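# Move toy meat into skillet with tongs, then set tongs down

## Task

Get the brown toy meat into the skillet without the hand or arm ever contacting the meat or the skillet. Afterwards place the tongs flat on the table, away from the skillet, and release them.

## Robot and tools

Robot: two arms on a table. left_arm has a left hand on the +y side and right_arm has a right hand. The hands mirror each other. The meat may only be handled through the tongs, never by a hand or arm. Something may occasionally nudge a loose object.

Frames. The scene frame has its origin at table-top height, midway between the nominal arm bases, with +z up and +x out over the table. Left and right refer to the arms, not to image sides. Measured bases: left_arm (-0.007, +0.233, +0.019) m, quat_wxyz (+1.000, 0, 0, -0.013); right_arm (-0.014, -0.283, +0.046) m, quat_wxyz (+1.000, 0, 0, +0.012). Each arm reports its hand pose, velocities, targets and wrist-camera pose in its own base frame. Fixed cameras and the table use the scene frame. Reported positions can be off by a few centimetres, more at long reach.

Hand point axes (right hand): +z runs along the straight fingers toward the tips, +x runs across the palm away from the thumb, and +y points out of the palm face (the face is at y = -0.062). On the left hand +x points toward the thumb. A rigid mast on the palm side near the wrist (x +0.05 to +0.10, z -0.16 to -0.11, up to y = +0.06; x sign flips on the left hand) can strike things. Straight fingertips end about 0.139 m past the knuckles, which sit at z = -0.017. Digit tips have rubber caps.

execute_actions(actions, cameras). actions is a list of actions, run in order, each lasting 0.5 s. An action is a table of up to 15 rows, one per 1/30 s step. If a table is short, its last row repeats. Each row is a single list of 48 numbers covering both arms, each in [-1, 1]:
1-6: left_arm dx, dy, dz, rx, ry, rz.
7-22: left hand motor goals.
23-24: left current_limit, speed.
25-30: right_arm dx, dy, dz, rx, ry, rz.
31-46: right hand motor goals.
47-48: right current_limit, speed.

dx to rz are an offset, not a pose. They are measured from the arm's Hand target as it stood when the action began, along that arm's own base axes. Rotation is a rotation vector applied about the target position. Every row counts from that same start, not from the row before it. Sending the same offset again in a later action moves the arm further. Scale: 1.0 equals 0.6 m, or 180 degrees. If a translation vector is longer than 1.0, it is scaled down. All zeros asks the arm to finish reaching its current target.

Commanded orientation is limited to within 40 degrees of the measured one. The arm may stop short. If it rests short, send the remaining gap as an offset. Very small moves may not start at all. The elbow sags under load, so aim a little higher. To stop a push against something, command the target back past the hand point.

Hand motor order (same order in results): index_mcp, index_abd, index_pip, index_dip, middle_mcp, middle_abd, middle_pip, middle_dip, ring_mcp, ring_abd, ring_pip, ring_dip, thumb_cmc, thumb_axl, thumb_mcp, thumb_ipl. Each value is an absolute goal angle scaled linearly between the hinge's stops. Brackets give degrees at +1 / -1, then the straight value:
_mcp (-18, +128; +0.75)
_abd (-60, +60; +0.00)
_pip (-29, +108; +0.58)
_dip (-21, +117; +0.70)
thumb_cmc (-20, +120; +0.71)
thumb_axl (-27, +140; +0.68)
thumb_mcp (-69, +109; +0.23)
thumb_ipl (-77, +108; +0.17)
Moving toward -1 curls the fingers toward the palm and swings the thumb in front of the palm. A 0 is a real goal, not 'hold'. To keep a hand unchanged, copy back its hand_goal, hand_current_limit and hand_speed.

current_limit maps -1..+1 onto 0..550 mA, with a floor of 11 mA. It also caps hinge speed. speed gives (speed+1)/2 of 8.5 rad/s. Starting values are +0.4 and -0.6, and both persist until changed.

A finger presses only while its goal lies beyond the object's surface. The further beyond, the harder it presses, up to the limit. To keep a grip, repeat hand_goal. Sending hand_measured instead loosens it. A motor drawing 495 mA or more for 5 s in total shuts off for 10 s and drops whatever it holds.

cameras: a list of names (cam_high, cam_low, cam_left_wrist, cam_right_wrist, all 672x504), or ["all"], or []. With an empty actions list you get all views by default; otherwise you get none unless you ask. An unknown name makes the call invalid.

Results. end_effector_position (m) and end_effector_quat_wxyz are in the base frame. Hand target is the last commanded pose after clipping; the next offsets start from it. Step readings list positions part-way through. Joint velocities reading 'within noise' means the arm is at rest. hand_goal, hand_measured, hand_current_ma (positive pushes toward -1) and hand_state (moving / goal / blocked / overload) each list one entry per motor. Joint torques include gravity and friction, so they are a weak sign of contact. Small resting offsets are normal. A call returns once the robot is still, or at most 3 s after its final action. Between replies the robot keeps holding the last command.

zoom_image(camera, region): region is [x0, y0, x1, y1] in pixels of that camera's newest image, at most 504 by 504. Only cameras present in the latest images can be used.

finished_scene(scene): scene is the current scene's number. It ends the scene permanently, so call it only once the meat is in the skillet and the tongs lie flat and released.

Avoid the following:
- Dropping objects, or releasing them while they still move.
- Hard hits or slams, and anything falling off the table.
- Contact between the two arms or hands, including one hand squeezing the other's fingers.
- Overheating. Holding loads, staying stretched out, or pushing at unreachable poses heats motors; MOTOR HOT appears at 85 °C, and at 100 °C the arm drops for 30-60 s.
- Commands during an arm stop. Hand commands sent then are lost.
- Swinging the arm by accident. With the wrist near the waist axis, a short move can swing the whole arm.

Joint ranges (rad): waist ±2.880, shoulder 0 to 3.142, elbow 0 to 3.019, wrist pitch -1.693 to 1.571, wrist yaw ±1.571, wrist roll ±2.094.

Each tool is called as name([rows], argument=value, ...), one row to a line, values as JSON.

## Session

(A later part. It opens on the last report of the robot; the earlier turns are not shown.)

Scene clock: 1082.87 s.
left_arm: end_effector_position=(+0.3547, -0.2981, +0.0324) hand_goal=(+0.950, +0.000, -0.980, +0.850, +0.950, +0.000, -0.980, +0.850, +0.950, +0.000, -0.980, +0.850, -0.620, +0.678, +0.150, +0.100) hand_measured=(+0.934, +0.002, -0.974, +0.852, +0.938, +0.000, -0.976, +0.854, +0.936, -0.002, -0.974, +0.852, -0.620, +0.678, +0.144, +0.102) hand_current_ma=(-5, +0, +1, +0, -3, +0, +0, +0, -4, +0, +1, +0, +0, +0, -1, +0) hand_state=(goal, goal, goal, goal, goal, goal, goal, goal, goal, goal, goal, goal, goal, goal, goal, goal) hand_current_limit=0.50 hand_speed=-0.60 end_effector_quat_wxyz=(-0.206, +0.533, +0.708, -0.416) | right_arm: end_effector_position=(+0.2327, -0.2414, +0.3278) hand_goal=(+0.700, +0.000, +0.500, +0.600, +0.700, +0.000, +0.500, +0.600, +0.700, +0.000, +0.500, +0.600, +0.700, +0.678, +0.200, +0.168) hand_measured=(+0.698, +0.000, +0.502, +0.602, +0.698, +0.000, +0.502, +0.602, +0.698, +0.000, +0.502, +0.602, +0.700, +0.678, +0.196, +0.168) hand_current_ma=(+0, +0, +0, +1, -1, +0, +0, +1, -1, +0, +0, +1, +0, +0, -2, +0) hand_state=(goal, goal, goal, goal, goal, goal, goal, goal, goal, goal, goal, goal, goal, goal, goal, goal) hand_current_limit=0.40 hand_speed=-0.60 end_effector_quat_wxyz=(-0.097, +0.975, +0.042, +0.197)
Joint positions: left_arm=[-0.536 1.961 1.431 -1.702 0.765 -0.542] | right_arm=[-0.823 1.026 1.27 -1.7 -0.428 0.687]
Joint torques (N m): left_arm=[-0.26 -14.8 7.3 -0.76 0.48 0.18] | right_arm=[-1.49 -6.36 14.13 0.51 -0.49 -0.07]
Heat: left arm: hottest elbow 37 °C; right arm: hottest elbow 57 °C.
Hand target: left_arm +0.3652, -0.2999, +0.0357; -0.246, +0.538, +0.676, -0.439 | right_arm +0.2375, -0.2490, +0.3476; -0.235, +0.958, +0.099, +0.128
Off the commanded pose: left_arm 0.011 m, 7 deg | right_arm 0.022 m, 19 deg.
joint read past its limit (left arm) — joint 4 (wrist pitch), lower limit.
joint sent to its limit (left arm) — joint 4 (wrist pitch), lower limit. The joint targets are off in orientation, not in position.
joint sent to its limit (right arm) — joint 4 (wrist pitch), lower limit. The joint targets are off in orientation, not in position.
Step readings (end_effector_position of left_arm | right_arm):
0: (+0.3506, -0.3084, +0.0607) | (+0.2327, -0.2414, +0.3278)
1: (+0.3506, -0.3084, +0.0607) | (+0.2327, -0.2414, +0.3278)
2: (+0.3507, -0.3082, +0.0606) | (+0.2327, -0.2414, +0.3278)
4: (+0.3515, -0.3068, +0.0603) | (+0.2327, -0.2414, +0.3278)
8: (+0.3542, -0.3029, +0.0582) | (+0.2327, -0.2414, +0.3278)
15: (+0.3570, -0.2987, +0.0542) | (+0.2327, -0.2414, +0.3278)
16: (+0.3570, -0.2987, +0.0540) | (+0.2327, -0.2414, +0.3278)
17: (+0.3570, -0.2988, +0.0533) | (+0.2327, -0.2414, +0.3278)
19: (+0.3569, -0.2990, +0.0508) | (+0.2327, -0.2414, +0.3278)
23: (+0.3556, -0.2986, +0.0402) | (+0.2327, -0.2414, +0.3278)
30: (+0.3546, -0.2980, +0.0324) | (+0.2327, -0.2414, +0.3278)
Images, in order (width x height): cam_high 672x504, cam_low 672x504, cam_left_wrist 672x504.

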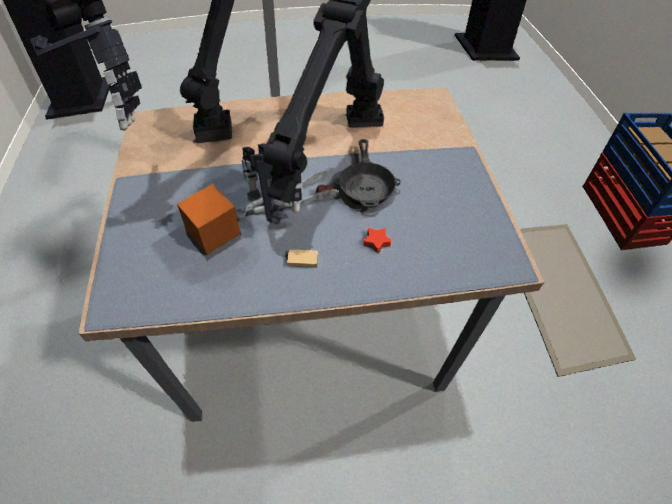

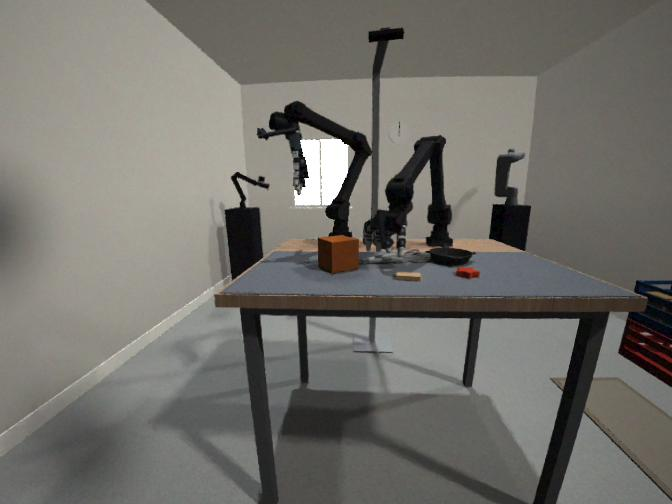

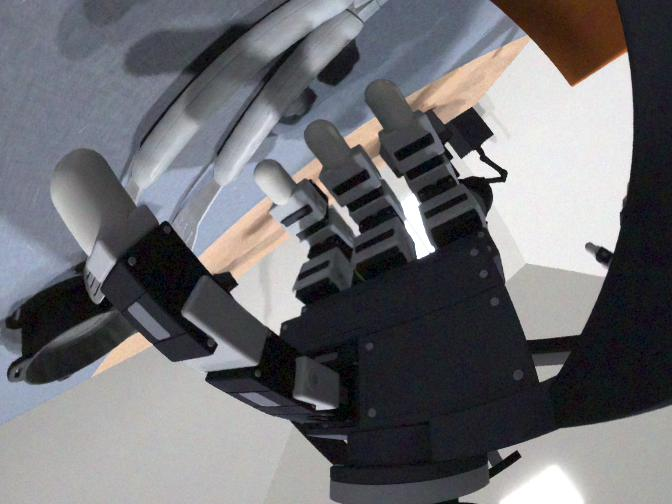

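execute_actions([
  [[0.0,-0.037,0.0,0,0,0,0.93,0,-0.98,0.85,0.93,0,-0.98,0.85,0.93,0,-0.98,0.85,-0.62,0.677,0.15,0.1,0.5,-0.6,0,0,0,0,0,0,0.7,0,0.5,0.6,0.7,0,0.5,0.6,0.7,0,0.5,0.6,0.7,0.678,0.2,0.168,0.4,-0.6]],
  [[0,0,-0.04,0,0,0,0.93,0,-0.98,0.85,0.93,0,-0.98,0.85,0.93,0,-0.98,0.85,-0.62,0.677,0.15,0.1,0.5,-0.6,0,0,0,0,0,0,0.7,0,0.5,0.6,0.7,0,0.5,0.6,0.7,0,0.5,0.6,0.7,0.678,0.2,0.168,0.4,-0.6]],
], cameras=["cam_high","cam_low","cam_left_wrist"])

zoom_image(camera="cam_high", region=[230, 150, 350, 230])

zoom_image(camera="cam_low", region=[340, 210, 440, 285])

Scene clock: 1094.07 s.
left_arm: end_effector_position=(+0.3486, -0.3097, +0.0048) hand_goal=(+0.930, +0.000, -0.980, +0.850, +0.930, +0.000, -0.980, +0.850, +0.930, +0.000, -0.980, +0.850, -0.620, +0.678, +0.150, +0.100) hand_measured=(+0.932, +0.002, -0.994, +0.846, +0.926, +0.000, -0.976, +0.854, +0.926, -0.002, -0.974, +0.852, -0.620, +0.678, +0.144, +0.102) hand_current_ma=(+0, +0, -3, +0, +0, +0, +0, +0, +0, +0, +1, +0, +0, +0, -1, +0) hand_state=(goal, goal, goal, goal, goal, goal, goal, goal, goal, goal, goal, goal, goal, goal, goal, goal) hand_current_limit=0.50 hand_speed=-0.60 end_effector_quat_wxyz=(-0.230, +0.521, +0.703, -0.426) | right_arm: end_effector_position=(+0.2327, -0.2414, +0.3278) hand_goal=(+0.700, +0.000, +0.500, +0.600, +0.700, +0.000, +0.500, +0.600, +0.700, +0.000, +0.500, +0.600, +0.700, +0.678, +0.200, +0.168) hand_measured=(+0.698, +0.000, +0.502, +0.602, +0.698, +0.000, +0.502, +0.602, +0.698, +0.000, +0.502, +0.602, +0.700, +0.678, +0.196, +0.168) hand_current_ma=(+0, +0, +0, +1, -1, +0, +0, +1, -1, +0, +0, +1, +0, +0, -2, +0) hand_state=(goal, goal, goal, goal, goal, goal, goal, goal, goal, goal, goal, goal, goal, goal, goal, goal) hand_current_limit=0.40 hand_speed=-0.60 end_effector_quat_wxyz=(-0.097, +0.975, +0.042, +0.197)
Joint positions: left_arm=[-0.556 2.039 1.454 -1.702 0.79 -0.542] | right_arm=[-0.823 1.026 1.27 -1.7 -0.428 0.687]
Joint torques (N m): left_arm=[-1.44 -15.56 9.16 -0.84 0.37 0.2] | right_arm=[-1.49 -6.59 14.3 0.68 -0.53 -0.05]
Heat: left arm: hottest elbow 37 °C; right arm: hottest elbow 57 °C.
Hand target: left_arm +0.3651, -0.3222, +0.0116; -0.246, +0.538, +0.676, -0.439 | right_arm +0.2375, -0.2490, +0.3476; -0.235, +0.958, +0.099, +0.128
Off the commanded pose: left_arm 0.022 m, 4 deg | right_arm 0.022 m, 19 deg.
joint read past its limit (left arm) — joint 4 (wrist pitch), lower limit.
joint sent to its limit (left arm) — joint 4 (wrist pitch), lower limit. The joint targets are off in orientation, not in position.
joint sent to its limit (right arm) — joint 4 (wrist pitch), lower limit. The joint targets are off in orientation, not in position.
Step readings (end_effector_position of left_arm | right_arm):
0: (+0.3547, -0.2982, +0.0324) | (+0.2327, -0.2414, +0.3278)
1: (+0.3547, -0.2982, +0.0324) | (+0.2327, -0.2414, +0.3278)
2: (+0.3546, -0.2986, +0.0325) | (+0.2327, -0.2414, +0.3278)
4: (+0.3539, -0.3002, +0.0323) | (+0.2327, -0.2414, +0.3278)
8: (+0.3520, -0.3039, +0.0301) | (+0.2327, -0.2414, +0.3278)
15: (+0.3490, -0.3085, +0.0277) | (+0.2327, -0.2414, +0.3278)
16: (+0.3489, -0.3087, +0.0276) | (+0.2327, -0.2414, +0.3278)
17: (+0.3494, -0.3089, +0.0273) | (+0.2327, -0.2414, +0.3278)
19: (+0.3508, -0.3099, +0.0243) | (+0.2327, -0.2414, +0.3278)
23: (+0.3505, -0.3099, +0.0123) | (+0.2327, -0.2414, +0.3278)
30: (+0.3486, -0.3097, +0.0048) | (+0.2327, -0.2414, +0.3278)
Images, in order (width x height): cam_high 672x504, cam_low 672x504, cam_left_wrist 672x504.

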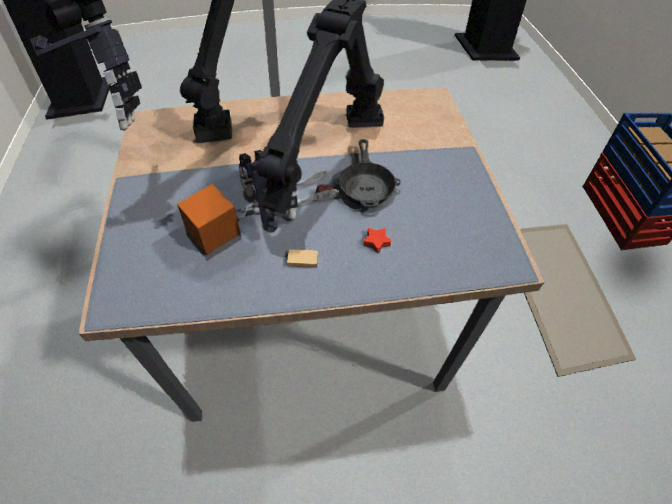

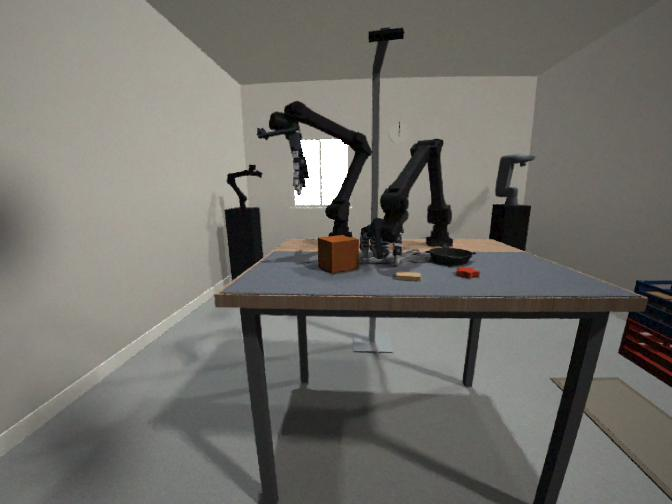

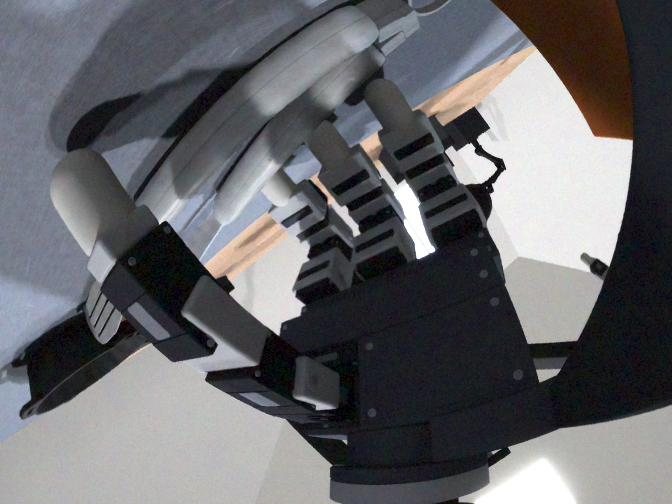

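Scaled by 4.200.

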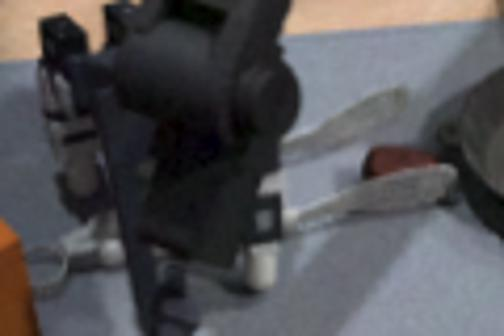

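Scaled by 5.040.

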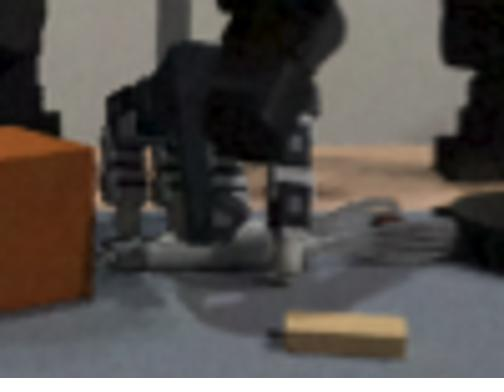

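execute_actions([
  [[0,0,0.003,0,0,0,0.88,0,-0.98,0.85,0.86,0,-0.98,0.85,0.88,0,-0.98,0.85,-0.62,0.677,0.02,0.1,0.5,-0.7,0,0,0,0,0,0,0.7,0,0.5,0.6,0.7,0,0.5,0.6,0.7,0,0.5,0.6,0.7,0.678,0.2,0.168,0.4,-0.6]],
  [[0,0,0,0,0,0,0.84,0,-0.98,0.85,0.82,0,-0.98,0.85,0.86,0,-0.98,0.85,-0.62,0.677,-0.06,0.1,0.5,-0.75,0,0,0,0,0,0,0.7,0,0.5,0.6,0.7,0,0.5,0.6,0.7,0,0.5,0.6,0.7,0.678,0.2,0.168,0.4,-0.6]],
], cameras=["cam_high","cam_low","cam_left_wrist"])

zoom_image(camera="cam_high", region=[230, 150, 350, 230])

zoom_image(camera="cam_low", region=[340, 210, 440, 285])

Scene clock: 1100.57 s.
left_arm: end_effector_position=(+0.3485, -0.3095, +0.0050) hand_goal=(+0.840, +0.000, -0.980, +0.850, +0.820, +0.000, -0.980, +0.850, +0.860, +0.000, -0.980, +0.850, -0.620, +0.678, -0.060, +0.100) hand_measured=(+0.918, +0.002, -0.982, +0.852, +0.818, +0.000, -0.976, +0.854, +0.856, -0.002, -0.974, +0.852, -0.622, +0.678, +0.004, +0.112) hand_current_ma=(+107, +0, +0, +0, +0, +0, +0, +0, +0, +0, +1, +0, +0, +0, +110, +4) hand_state=(blocked, goal, goal, goal, goal, goal, goal, goal, goal, goal, goal, goal, goal, goal, blocked, goal) hand_current_limit=0.50 hand_speed=-0.75 end_effector_quat_wxyz=(-0.231, +0.520, +0.704, -0.426) | right_arm: end_effector_position=(+0.2327, -0.2414, +0.3278) hand_goal=(+0.700, +0.000, +0.500, +0.600, +0.700, +0.000, +0.500, +0.600, +0.700, +0.000, +0.500, +0.600, +0.700, +0.678, +0.200, +0.168) hand_measured=(+0.698, +0.000, +0.502, +0.602, +0.698, +0.000, +0.502, +0.602, +0.698, +0.000, +0.502, +0.602, +0.700, +0.678, +0.196, +0.168) hand_current_ma=(+0, +0, +0, +1, -1, +0, +0, +1, -1, +0, +0, +1, +0, +0, -2, +0) hand_state=(goal, goal, goal, goal, goal, goal, goal, goal, goal, goal, goal, goal, goal, goal, goal, goal) hand_current_limit=0.40 hand_speed=-0.60 end_effector_quat_wxyz=(-0.097, +0.975, +0.042, +0.197)
Joint positions: left_arm=[-0.556 2.039 1.454 -1.702 0.79 -0.544] | right_arm=[-0.823 1.026 1.27 -1.7 -0.428 0.687]
Joint torques (N m): left_arm=[-1.44 -15.85 9.05 -0.84 0.36 0.2] | right_arm=[-1.96 -5.6 14.04 0.7 -0.52 -0.07]
Heat: left arm: hottest elbow 37 °C; right arm: hottest elbow 57 °C.
Hand target: left_arm +0.3651, -0.3221, +0.0135; -0.246, +0.539, +0.676, -0.439 | right_arm +0.2375, -0.2490, +0.3476; -0.235, +0.958, +0.099, +0.128
Off the commanded pose: left_arm 0.022 m, 5 deg | right_arm 0.022 m, 19 deg.
joint read past its limit (left arm) — joint 4 (wrist pitch), lower limit.
joint sent to its limit (left arm) — joint 4 (wrist pitch), lower limit. The joint targets are off in orientation, not in position.
joint sent to its limit (right arm) — joint 4 (wrist pitch), lower limit. The joint targets are off in orientation, not in position.
Step readings (end_effector_position of left_arm | right_arm):
0: (+0.3486, -0.3097, +0.0048) | (+0.2327, -0.2414, +0.3278)
1: (+0.3486, -0.3097, +0.0048) | (+0.2327, -0.2414, +0.3278)
2: (+0.3485, -0.3096, +0.0048) | (+0.2327, -0.2414, +0.3278)
4: (+0.3485, -0.3096, +0.0048) | (+0.2327, -0.2414, +0.3278)
8: (+0.3485, -0.3096, +0.0048) | (+0.2327, -0.2414, +0.3278)
15: (+0.3485, -0.3096, +0.0048) | (+0.2327, -0.2414, +0.3278)
16: (+0.3485, -0.3096, +0.0048) | (+0.2327, -0.2414, +0.3278)
17: (+0.3485, -0.3096, +0.0048) | (+0.2327, -0.2414, +0.3278)
19: (+0.3485, -0.3095, +0.0050) | (+0.2327, -0.2414, +0.3278)
23: (+0.3485, -0.3095, +0.0050) | (+0.2327, -0.2414, +0.3278)
30: (+0.3485, -0.3095, +0.0050) | (+0.2327, -0.2414, +0.3278)
Images, in order (width x height): cam_high 672x504, cam_low 672x504, cam_left_wrist 672x504.

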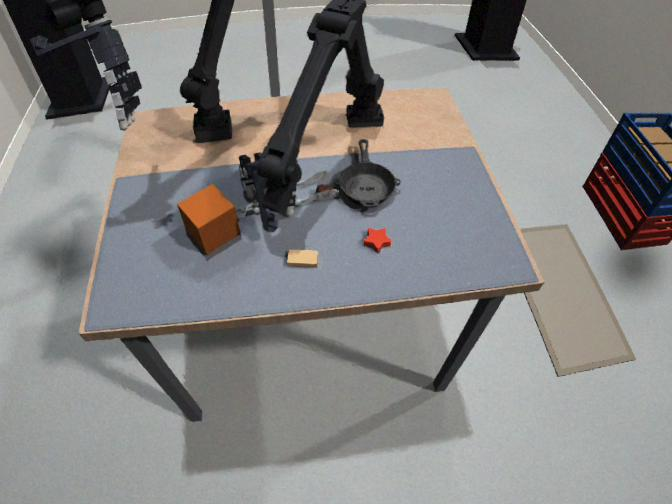

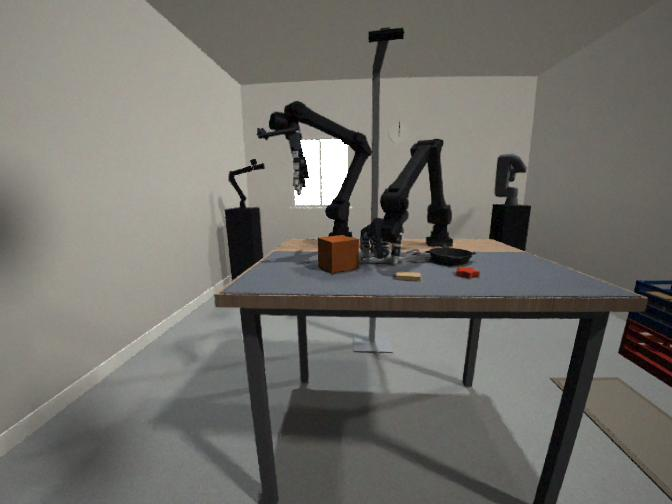

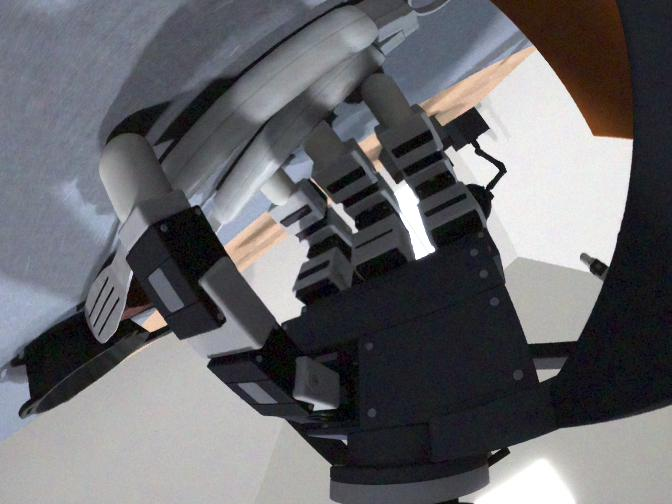

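Scaled by 4.200.

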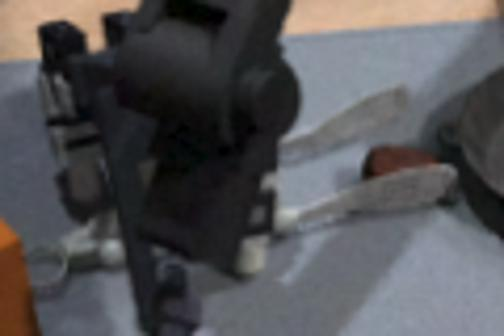

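Scaled by 5.040.

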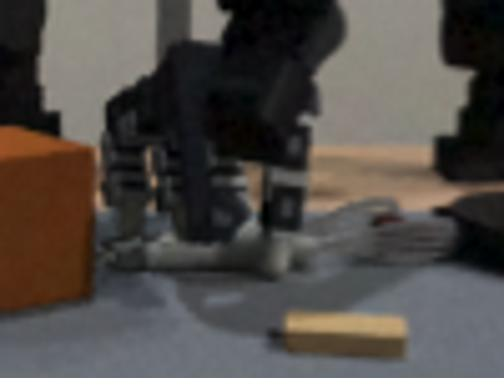

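execute_actions([
  [[0,0,0.015,0,0,0,0.88,0,-0.98,0.85,0.8,0,-0.98,0.85,0.84,0,-0.98,0.85,-0.62,0.677,-0.03,0.1,0.5,-0.7,0,0,0,0,0,0,0.7,0,0.5,0.6,0.7,0,0.5,0.6,0.7,0,0.5,0.6,0.7,0.678,0.2,0.168,0.4,-0.6]],
  [[0,0,0,0,0,0,0.82,0,-0.98,0.85,0.76,0,-0.98,0.85,0.82,0,-0.98,0.85,-0.62,0.677,-0.08,0.1,0.5,-0.75,0,0,0,0,0,0,0.7,0,0.5,0.6,0.7,0,0.5,0.6,0.7,0,0.5,0.6,0.7,0.678,0.2,0.168,0.4,-0.6]],
], cameras=["cam_high","cam_low","cam_left_wrist"])

zoom_image(camera="cam_high", region=[230, 150, 350, 230])

zoom_image(camera="cam_left_wrist", region=[0, 0, 480, 360])

Scene clock: 1109.47 s.
left_arm: end_effector_position=(+0.3489, -0.3097, +0.0069) hand_goal=(+0.820, +0.000, -0.980, +0.850, +0.760, +0.000, -0.980, +0.850, +0.820, +0.000, -0.980, +0.850, -0.620, +0.678, -0.080, +0.100) hand_measured=(+0.860, +0.002, -0.976, +0.854, +0.764, +0.000, -0.974, +0.854, +0.816, -0.002, -0.974, +0.852, -0.622, +0.678, -0.044, +0.112) hand_current_ma=(+30, +0, +0, +0, +0, +0, +1, +0, +0, +0, +1, +0, +0, +0, +34, +4) hand_state=(blocked, goal, goal, goal, goal, goal, goal, goal, goal, goal, goal, goal, goal, goal, blocked, goal) hand_current_limit=0.50 hand_speed=-0.75 end_effector_quat_wxyz=(-0.229, +0.521, +0.704, -0.426) | right_arm: end_effector_position=(+0.2327, -0.2414, +0.3278) hand_goal=(+0.700, +0.000, +0.500, +0.600, +0.700, +0.000, +0.500, +0.600, +0.700, +0.000, +0.500, +0.600, +0.700, +0.678, +0.200, +0.168) hand_measured=(+0.698, +0.000, +0.502, +0.602, +0.698, +0.000, +0.502, +0.602, +0.698, +0.000, +0.502, +0.602, +0.700, +0.678, +0.196, +0.168) hand_current_ma=(+0, +0, +0, +1, -1, +0, +0, +1, -1, +0, +0, +1, +0, +0, -2, +0) hand_state=(goal, goal, goal, goal, goal, goal, goal, goal, goal, goal, goal, goal, goal, goal, goal, goal) hand_current_limit=0.40 hand_speed=-0.60 end_effector_quat_wxyz=(-0.097, +0.975, +0.042, +0.197)
Joint positions: left_arm=[-0.556 2.035 1.454 -1.702 0.79 -0.545] | right_arm=[-0.823 1.026 1.27 -1.7 -0.428 0.687]
Joint torques (N m): left_arm=[-1.55 -17.14 8.79 -0.83 0.37 0.1] | right_arm=[-1.61 -6.53 14.17 0.44 -0.52 -0.09]
Heat: left arm: hottest elbow 37 °C; right arm: hottest elbow 57 °C.
Hand target: left_arm +0.3652, -0.3221, +0.0226; -0.246, +0.538, +0.676, -0.439 | right_arm +0.2375, -0.2490, +0.3476; -0.235, +0.958, +0.099, +0.128
Off the commanded pose: left_arm 0.026 m, 5 deg | right_arm 0.022 m, 19 deg.
joint read past its limit (left arm) — joint 4 (wrist pitch), lower limit.
joint sent to its limit (left arm) — joint 4 (wrist pitch), lower limit. The joint targets are off in orientation, not in position.
joint sent to its limit (right arm) — joint 4 (wrist pitch), lower limit. The joint targets are off in orientation, not in position.
Step readings (end_effector_position of left_arm | right_arm):
0: (+0.3485, -0.3095, +0.0050) | (+0.2327, -0.2414, +0.3278)
1: (+0.3485, -0.3095, +0.0050) | (+0.2327, -0.2414, +0.3278)
2: (+0.3486, -0.3095, +0.0054) | (+0.2327, -0.2414, +0.3278)
4: (+0.3486, -0.3096, +0.0057) | (+0.2327, -0.2414, +0.3278)
8: (+0.3487, -0.3096, +0.0060) | (+0.2327, -0.2414, +0.3278)
15: (+0.3487, -0.3096, +0.0060) | (+0.2327, -0.2414, +0.3278)
16: (+0.3487, -0.3096, +0.0060) | (+0.2327, -0.2414, +0.3278)
17: (+0.3487, -0.3096, +0.0062) | (+0.2327, -0.2414, +0.3278)
19: (+0.3488, -0.3097, +0.0067) | (+0.2327, -0.2414, +0.3278)
23: (+0.3489, -0.3097, +0.0069) | (+0.2327, -0.2414, +0.3278)
30: (+0.3489, -0.3097, +0.0069) | (+0.2327, -0.2414, +0.3278)
Images, in order (width x height): cam_high 672x504, cam_low 672x504, cam_left_wrist 672x504.

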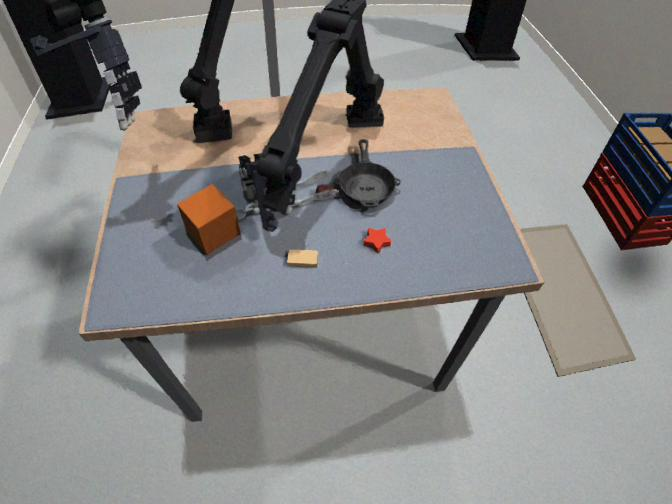

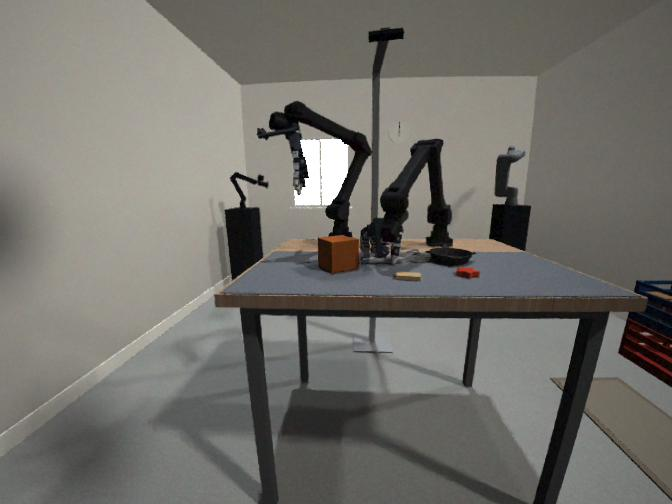

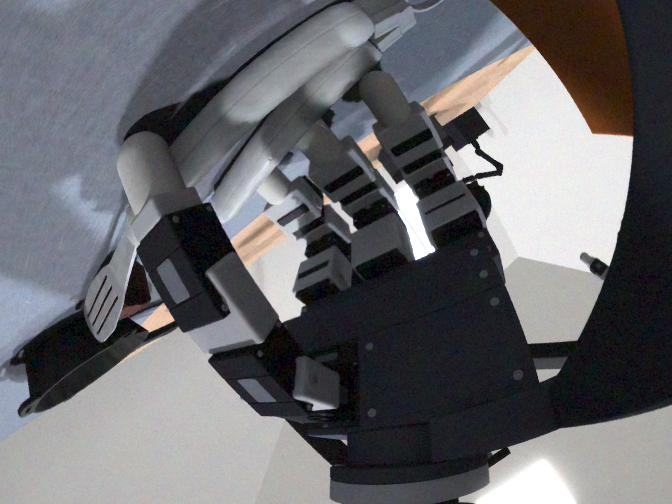

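Scaled by 4.200.

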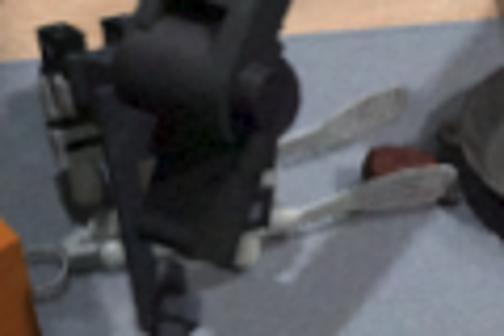

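Scaled by 1.050 from the camera's 672x504 image, which has a finer 960x720 frame.

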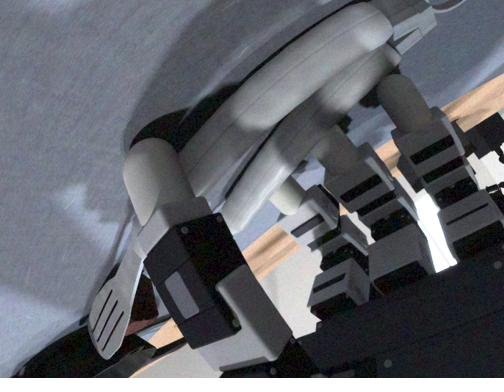

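execute_actions([
  [[0,0,0,0,0,0,0.76,0,-0.98,0.85,0.7,0,-0.98,0.85,0.78,0,-0.98,0.85,-0.62,0.677,-0.14,0.1,0.55,-0.75,0,0,0,0,0,0,0.7,0,0.5,0.6,0.7,0,0.5,0.6,0.7,0,0.5,0.6,0.7,0.678,0.2,0.168,0.4,-0.6]],
  [[0,0,0,0,0,0,0.7,0,-0.98,0.85,0.65,0,-0.98,0.85,0.76,0,-0.98,0.85,-0.62,0.677,-0.2,0.1,0.65,-0.75,0,0,0,0,0,0,0.7,0,0.5,0.6,0.7,0,0.5,0.6,0.7,0,0.5,0.6,0.7,0.678,0.2,0.168,0.4,-0.6]],
], cameras=["cam_high","cam_low","cam_left_wrist"])

zoom_image(camera="cam_high", region=[230, 150, 350, 230])

zoom_image(camera="cam_left_wrist", region=[0, 0, 480, 360])

Scene clock: 1117.00 s.
left_arm: end_effector_position=(+0.3481, -0.3107, +0.0073) hand_goal=(+0.700, +0.000, -0.980, +0.850, +0.650, +0.000, -0.980, +0.850, +0.760, +0.000, -0.980, +0.850, -0.620, +0.678, -0.200, +0.100) hand_measured=(+0.786, +0.002, -0.968, +0.856, +0.730, +0.000, -0.958, +0.862, +0.758, -0.002, -0.974, +0.852, -0.616, +0.682, -0.054, +0.126) hand_current_ma=(+128, +0, +3, +1, +115, +0, +8, +2, +0, +0, +1, +0, +0, +0, +454, +20) hand_state=(blocked, goal, goal, goal, blocked, goal, blocked, goal, goal, goal, goal, goal, goal, goal, blocked, blocked) hand_current_limit=0.65 hand_speed=-0.75 end_effector_quat_wxyz=(-0.229, +0.521, +0.703, -0.426) | right_arm: end_effector_position=(+0.2327, -0.2414, +0.3278) hand_goal=(+0.700, +0.000, +0.500, +0.600, +0.700, +0.000, +0.500, +0.600, +0.700, +0.000, +0.500, +0.600, +0.700, +0.678, +0.200, +0.168) hand_measured=(+0.698, +0.000, +0.502, +0.602, +0.698, +0.000, +0.502, +0.602, +0.698, +0.000, +0.502, +0.602, +0.700, +0.678, +0.196, +0.168) hand_current_ma=(+0, +0, +0, +1, -1, +0, +0, +1, -1, +0, +0, +1, +0, +0, -2, +0) hand_state=(goal, goal, goal, goal, goal, goal, goal, goal, goal, goal, goal, goal, goal, goal, goal, goal) hand_current_limit=0.40 hand_speed=-0.60 end_effector_quat_wxyz=(-0.097, +0.975, +0.042, +0.197)
Joint positions: left_arm=[-0.558 2.034 1.454 -1.702 0.791 -0.546] | right_arm=[-0.823 1.026 1.27 -1.7 -0.428 0.687]
Joint torques (N m): left_arm=[-1.32 -17.08 8.8 -0.83 0.33 0.11] | right_arm=[-1.38 -5.66 14.15 0.62 -0.48 -0.07]
Heat: left arm: hottest elbow 38 °C; right arm: hottest elbow 57 °C.
Hand target: left_arm +0.3652, -0.3221, +0.0225; -0.246, +0.538, +0.676, -0.439 | right_arm +0.2375, -0.2490, +0.3476; -0.235, +0.958, +0.099, +0.128
Off the commanded pose: left_arm 0.025 m, 5 deg | right_arm 0.022 m, 19 deg.
joint read past its limit (left arm) — joint 4 (wrist pitch), lower limit.
joint sent to its limit (left arm) — joint 4 (wrist pitch), lower limit. The joint targets are off in orientation, not in position.
joint sent to its limit (right arm) — joint 4 (wrist pitch), lower limit. The joint targets are off in orientation, not in position.
Step readings (end_effector_position of left_arm | right_arm):
0: (+0.3489, -0.3097, +0.0069) | (+0.2327, -0.2414, +0.3278)
1: (+0.3489, -0.3097, +0.0069) | (+0.2327, -0.2414, +0.3278)
2: (+0.3489, -0.3097, +0.0069) | (+0.2327, -0.2414, +0.3278)
4: (+0.3487, -0.3099, +0.0069) | (+0.2327, -0.2414, +0.3278)
8: (+0.3486, -0.3101, +0.0069) | (+0.2327, -0.2414, +0.3278)
15: (+0.3486, -0.3101, +0.0069) | (+0.2327, -0.2414, +0.3278)
16: (+0.3486, -0.3101, +0.0069) | (+0.2327, -0.2414, +0.3278)
17: (+0.3486, -0.3102, +0.0071) | (+0.2327, -0.2414, +0.3278)
19: (+0.3483, -0.3106, +0.0073) | (+0.2327, -0.2414, +0.3278)
23: (+0.3481, -0.3107, +0.0073) | (+0.2327, -0.2414, +0.3278)
30: (+0.3481, -0.3107, +0.0073) | (+0.2327, -0.2414, +0.3278)
Images, in order (width x height): cam_high 672x504, cam_low 672x504, cam_left_wrist 672x504.

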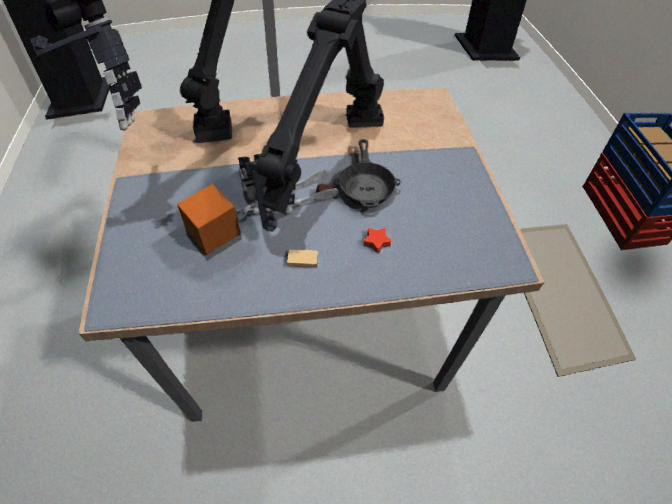

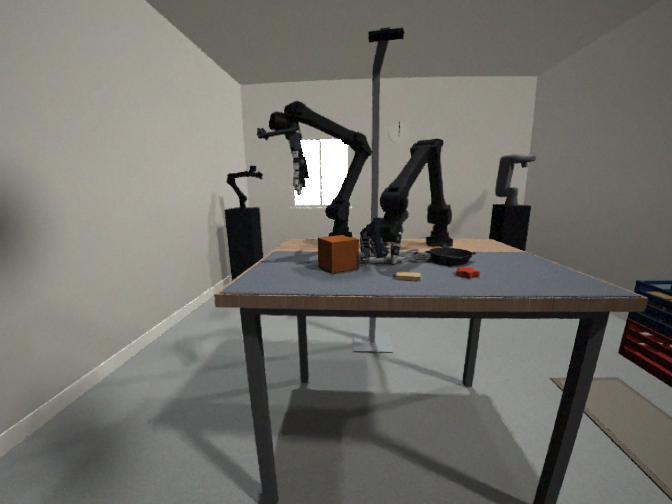

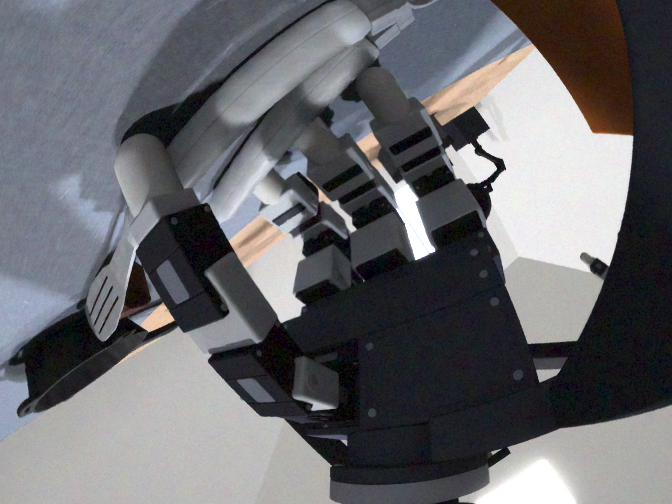

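Scaled by 4.200.

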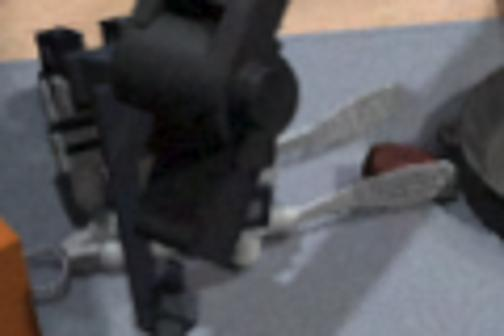

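Scaled by 1.050 from the camera's 672x504 image, which has a finer 960x720 frame.

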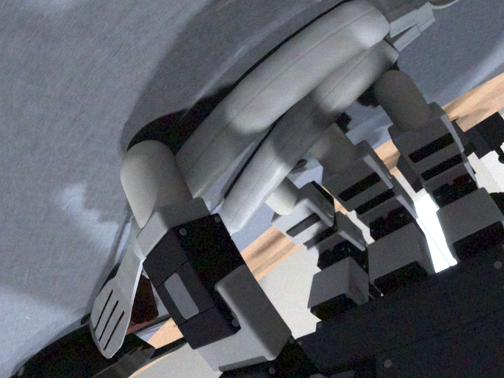

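execute_actions([
  [[0,0,0,0,0,0,0.64,0,-0.98,0.85,0.59,0,-0.98,0.85,0.72,0,-0.98,0.85,-0.62,0.677,-0.26,0.1,0.75,-0.75,0,0,0,0,0,0,0.7,0,0.5,0.6,0.7,0,0.5,0.6,0.7,0,0.5,0.6,0.7,0.678,0.2,0.168,0.4,-0.6]],
  [[0,0,0,0,0,0,0.58,0,-0.98,0.85,0.53,0,-0.98,0.85,0.68,0,-0.98,0.85,-0.62,0.677,-0.28,0.1,0.76,-0.75,0,0,0,0,0,0,0.7,0,0.5,0.6,0.7,0,0.5,0.6,0.7,0,0.5,0.6,0.7,0.678,0.2,0.168,0.4,-0.6]],
], cameras=["cam_high","cam_low","cam_left_wrist"])

zoom_image(camera="cam_high", region=[230, 150, 350, 230])

zoom_image(camera="cam_left_wrist", region=[0, 0, 480, 360])

zoom_image(camera="cam_low", region=[340, 210, 440, 285])

Scene clock: 1123.20 s.
left_arm: end_effector_position=(+0.3469, -0.3120, +0.0080) hand_goal=(+0.580, +0.000, -0.980, +0.850, +0.530, +0.000, -0.980, +0.850, +0.680, +0.000, -0.980, +0.850, -0.620, +0.678, -0.280, +0.100) hand_measured=(+0.732, +0.002, -0.952, +0.866, +0.654, +0.000, -0.936, +0.874, +0.678, -0.002, -0.974, +0.852, -0.596, +0.690, -0.054, +0.142) hand_current_ma=(+390, +0, +13, +4, +261, +0, +31, +10, +0, +0, +1, +0, +10, +4, +484, +52) hand_state=(blocked, goal, blocked, goal, blocked, goal, blocked, blocked, goal, goal, goal, goal, blocked, goal, blocked, blocked) hand_current_limit=0.76 hand_speed=-0.75 end_effector_quat_wxyz=(-0.230, +0.520, +0.704, -0.426) | right_arm: end_effector_position=(+0.2327, -0.2414, +0.3278) hand_goal=(+0.700, +0.000, +0.500, +0.600, +0.700, +0.000, +0.500, +0.600, +0.700, +0.000, +0.500, +0.600, +0.700, +0.678, +0.200, +0.168) hand_measured=(+0.698, +0.000, +0.502, +0.602, +0.698, +0.000, +0.502, +0.602, +0.698, +0.000, +0.502, +0.602, +0.700, +0.678, +0.196, +0.168) hand_current_ma=(+0, +0, +0, +1, -1, +0, +0, +1, -1, +0, +0, +1, +0, +0, -2, +0) hand_state=(goal, goal, goal, goal, goal, goal, goal, goal, goal, goal, goal, goal, goal, goal, goal, goal) hand_current_limit=0.40 hand_speed=-0.60 end_effector_quat_wxyz=(-0.097, +0.975, +0.042, +0.197)
Joint positions: left_arm=[-0.561 2.033 1.454 -1.702 0.793 -0.551] | right_arm=[-0.823 1.026 1.27 -1.7 -0.428 0.687]
Joint torques (N m): left_arm=[-0.97 -17.03 8.81 -0.81 0.25 0.14] | right_arm=[-1.9 -5.89 14.2 0.53 -0.5 -0.07]
Heat: left arm: hottest elbow 38 °C; right arm: hottest elbow 57 °C.
Hand target: left_arm +0.3652, -0.3221, +0.0225; -0.246, +0.539, +0.676, -0.439 | right_arm +0.2375, -0.2490, +0.3476; -0.235, +0.958, +0.099, +0.128
Off the commanded pose: left_arm 0.026 m, 5 deg | right_arm 0.022 m, 19 deg.
joint read past its limit (left arm) — joint 4 (wrist pitch), lower limit.
joint sent to its limit (left arm) — joint 4 (wrist pitch), lower limit. The joint targets are off in orientation, not in position.
joint sent to its limit (right arm) — joint 4 (wrist pitch), lower limit. The joint targets are off in orientation, not in position.
Step readings (end_effector_position of left_arm | right_arm):
0: (+0.3481, -0.3107, +0.0073) | (+0.2327, -0.2414, +0.3278)
1: (+0.3481, -0.3107, +0.0073) | (+0.2327, -0.2414, +0.3278)
2: (+0.3481, -0.3107, +0.0073) | (+0.2327, -0.2414, +0.3278)
4: (+0.3477, -0.3111, +0.0077) | (+0.2327, -0.2414, +0.3278)
8: (+0.3476, -0.3112, +0.0079) | (+0.2327, -0.2414, +0.3278)
15: (+0.3476, -0.3112, +0.0079) | (+0.2327, -0.2414, +0.3278)
16: (+0.3476, -0.3112, +0.0079) | (+0.2327, -0.2414, +0.3278)
17: (+0.3476, -0.3112, +0.0079) | (+0.2327, -0.2414, +0.3278)
19: (+0.3472, -0.3118, +0.0080) | (+0.2327, -0.2414, +0.3278)
23: (+0.3469, -0.3120, +0.0080) | (+0.2327, -0.2414, +0.3278)
30: (+0.3469, -0.3120, +0.0080) | (+0.2327, -0.2414, +0.3278)
Images, in order (width x height): cam_high 672x504, cam_low 672x504, cam_left_wrist 672x504.

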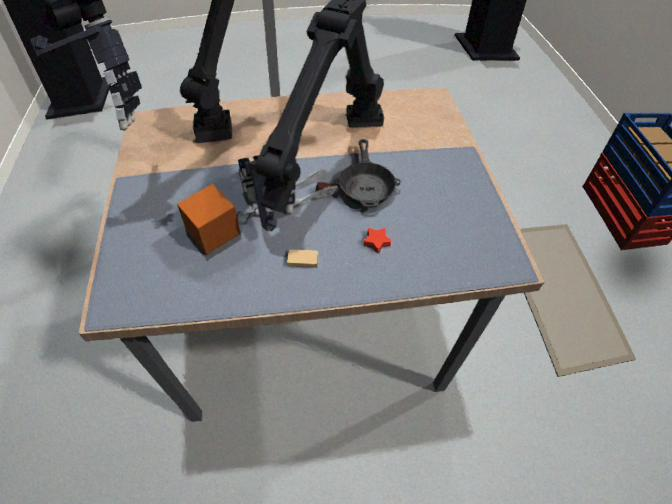

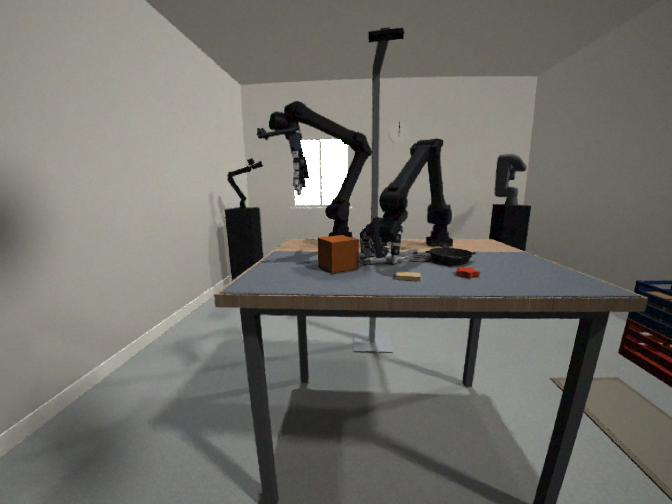

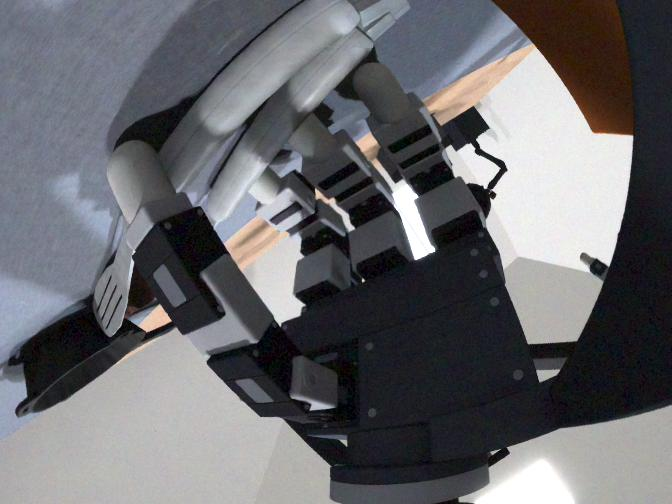

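Scaled by 4.200.

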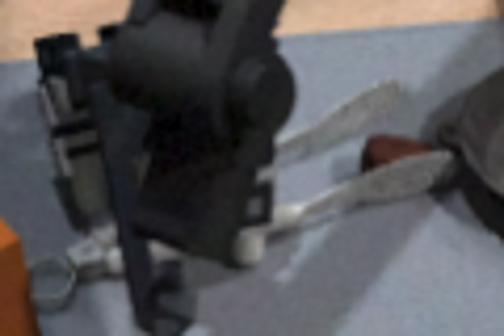

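Scaled by 1.050 from the camera's 672x504 image, which has a finer 960x720 frame.

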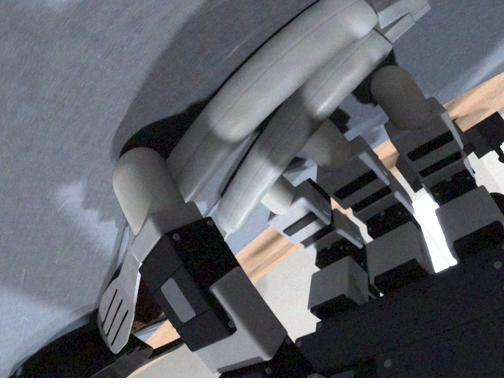

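Scaled by 5.040.

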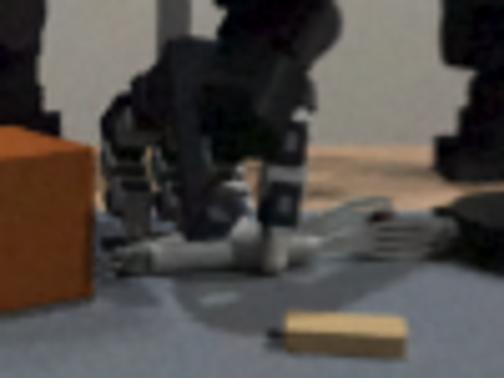

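execute_actions([
  [[0,0,0.025,0,0,0,0.62,0,-0.98,0.85,0.53,0,-0.98,0.85,0.66,0,-0.98,0.85,-0.62,0.677,-0.28,0.1,0.76,-0.75,0,0,0,0,0,0,0.7,0,0.5,0.6,0.7,0,0.5,0.6,0.7,0,0.5,0.6,0.7,0.678,0.2,0.168,0.4,-0.6]],
], cameras=["cam_high","cam_low","cam_left_wrist"])

zoom_image(camera="cam_high", region=[230, 150, 350, 230])

zoom_image(camera="cam_low", region=[340, 210, 440, 285])

Scene clock: 1128.63 s.
left_arm: end_effector_position=(+0.3483, -0.3114, +0.0126) hand_goal=(+0.620, +0.000, -0.980, +0.850, +0.530, +0.000, -0.980, +0.850, +0.660, +0.000, -0.980, +0.850, -0.620, +0.678, -0.280, +0.100) hand_measured=(+0.724, +0.002, -0.940, +0.866, +0.636, +0.000, -0.930, +0.876, +0.658, -0.002, -0.974, +0.852, -0.596, +0.690, -0.054, +0.142) hand_current_ma=(+184, +0, +27, +5, +191, +0, +39, +12, +0, +0, +1, +0, +11, +4, +484, +52) hand_state=(blocked, goal, blocked, goal, blocked, goal, blocked, blocked, goal, goal, goal, goal, blocked, goal, blocked, blocked) hand_current_limit=0.76 hand_speed=-0.75 end_effector_quat_wxyz=(-0.226, +0.524, +0.704, -0.422) | right_arm: end_effector_position=(+0.2327, -0.2414, +0.3278) hand_goal=(+0.700, +0.000, +0.500, +0.600, +0.700, +0.000, +0.500, +0.600, +0.700, +0.000, +0.500, +0.600, +0.700, +0.678, +0.200, +0.168) hand_measured=(+0.698, +0.000, +0.502, +0.602, +0.698, +0.000, +0.502, +0.602, +0.698, +0.000, +0.502, +0.602, +0.700, +0.678, +0.196, +0.168) hand_current_ma=(+0, +0, +0, +1, -1, +0, +0, +1, -1, +0, +0, +1, +0, +0, -2, +0) hand_state=(goal, goal, goal, goal, goal, goal, goal, goal, goal, goal, goal, goal, goal, goal, goal, goal) hand_current_limit=0.40 hand_speed=-0.60 end_effector_quat_wxyz=(-0.097, +0.975, +0.042, +0.197)
Joint positions: left_arm=[-0.561 2.021 1.454 -1.702 0.786 -0.552] | right_arm=[-0.823 1.026 1.27 -1.7 -0.428 0.687]
Joint torques (N m): left_arm=[-1.14 -18.78 8.46 -0.8 0.55 -0.03] | right_arm=[-1.14 -6.3 14.22 0.73 -0.51 -0.07]
Heat: left arm: hottest elbow 38 °C; right arm: hottest elbow 57 °C.
Hand target: left_arm +0.3652, -0.3221, +0.0376; -0.246, +0.539, +0.676, -0.439 | right_arm +0.2375, -0.2490, +0.3476; -0.235, +0.958, +0.099, +0.128
Off the commanded pose: left_arm 0.032 m, 5 deg | right_arm 0.022 m, 19 deg.
joint read past its limit (left arm) — joint 4 (wrist pitch), lower limit.
joint sent to its limit (left arm) — joint 4 (wrist pitch), lower limit. The joint targets are off in orientation, not in position.
joint sent to its limit (right arm) — joint 4 (wrist pitch), lower limit. The joint targets are off in orientation, not in position.
Step readings (end_effector_position of left_arm | right_arm):
0: (+0.3469, -0.3120, +0.0080) | (+0.2327, -0.2414, +0.3278)
1: (+0.3469, -0.3120, +0.0081) | (+0.2327, -0.2414, +0.3278)
2: (+0.3470, -0.3120, +0.0085) | (+0.2327, -0.2414, +0.3278)
4: (+0.3473, -0.3117, +0.0093) | (+0.2327, -0.2414, +0.3278)
8: (+0.3479, -0.3112, +0.0109) | (+0.2327, -0.2414, +0.3278)
15: (+0.3483, -0.3114, +0.0126) | (+0.2327, -0.2414, +0.3278)
Images, in order (width x height): cam_high 672x504, cam_low 672x504, cam_left_wrist 672x504.

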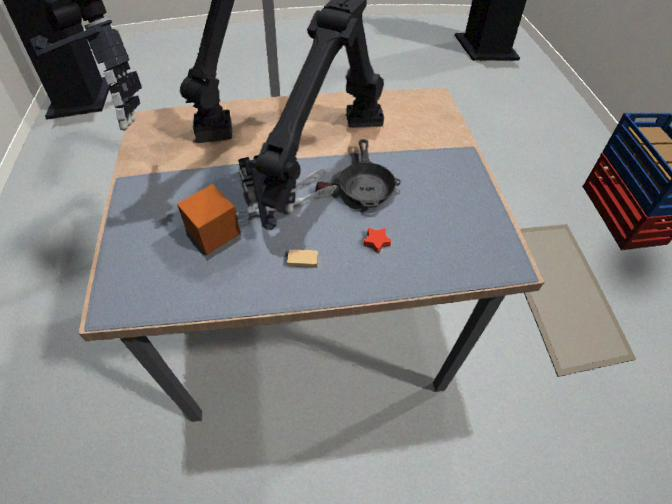

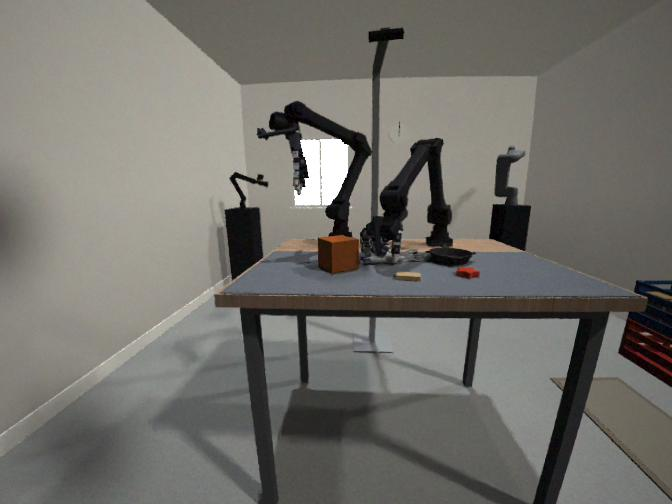

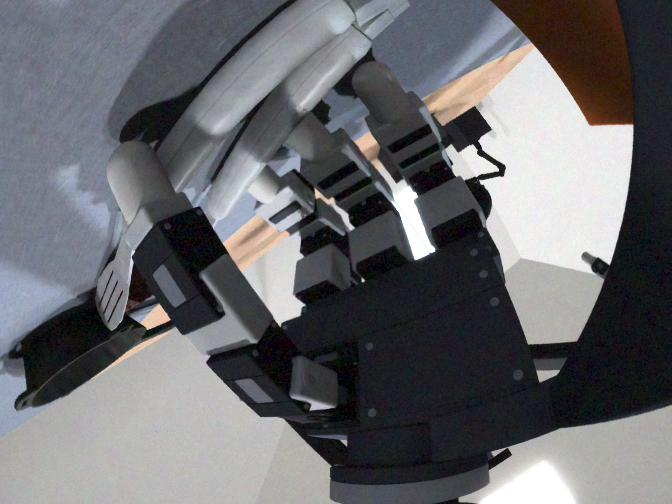

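Scaled by 4.200.

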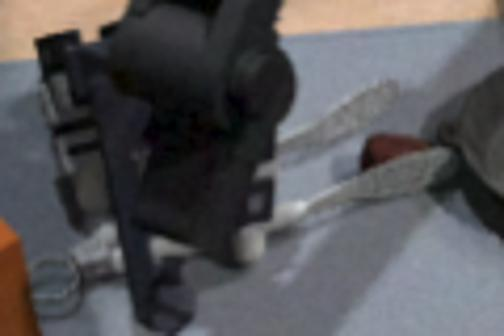

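Scaled by 5.040.

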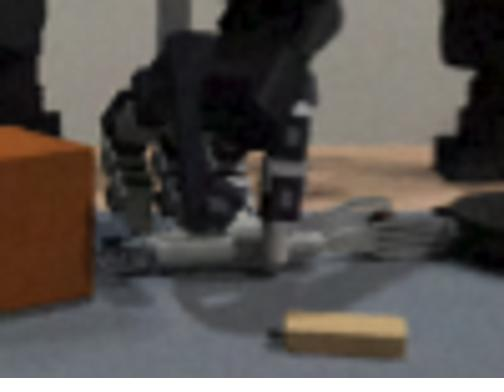

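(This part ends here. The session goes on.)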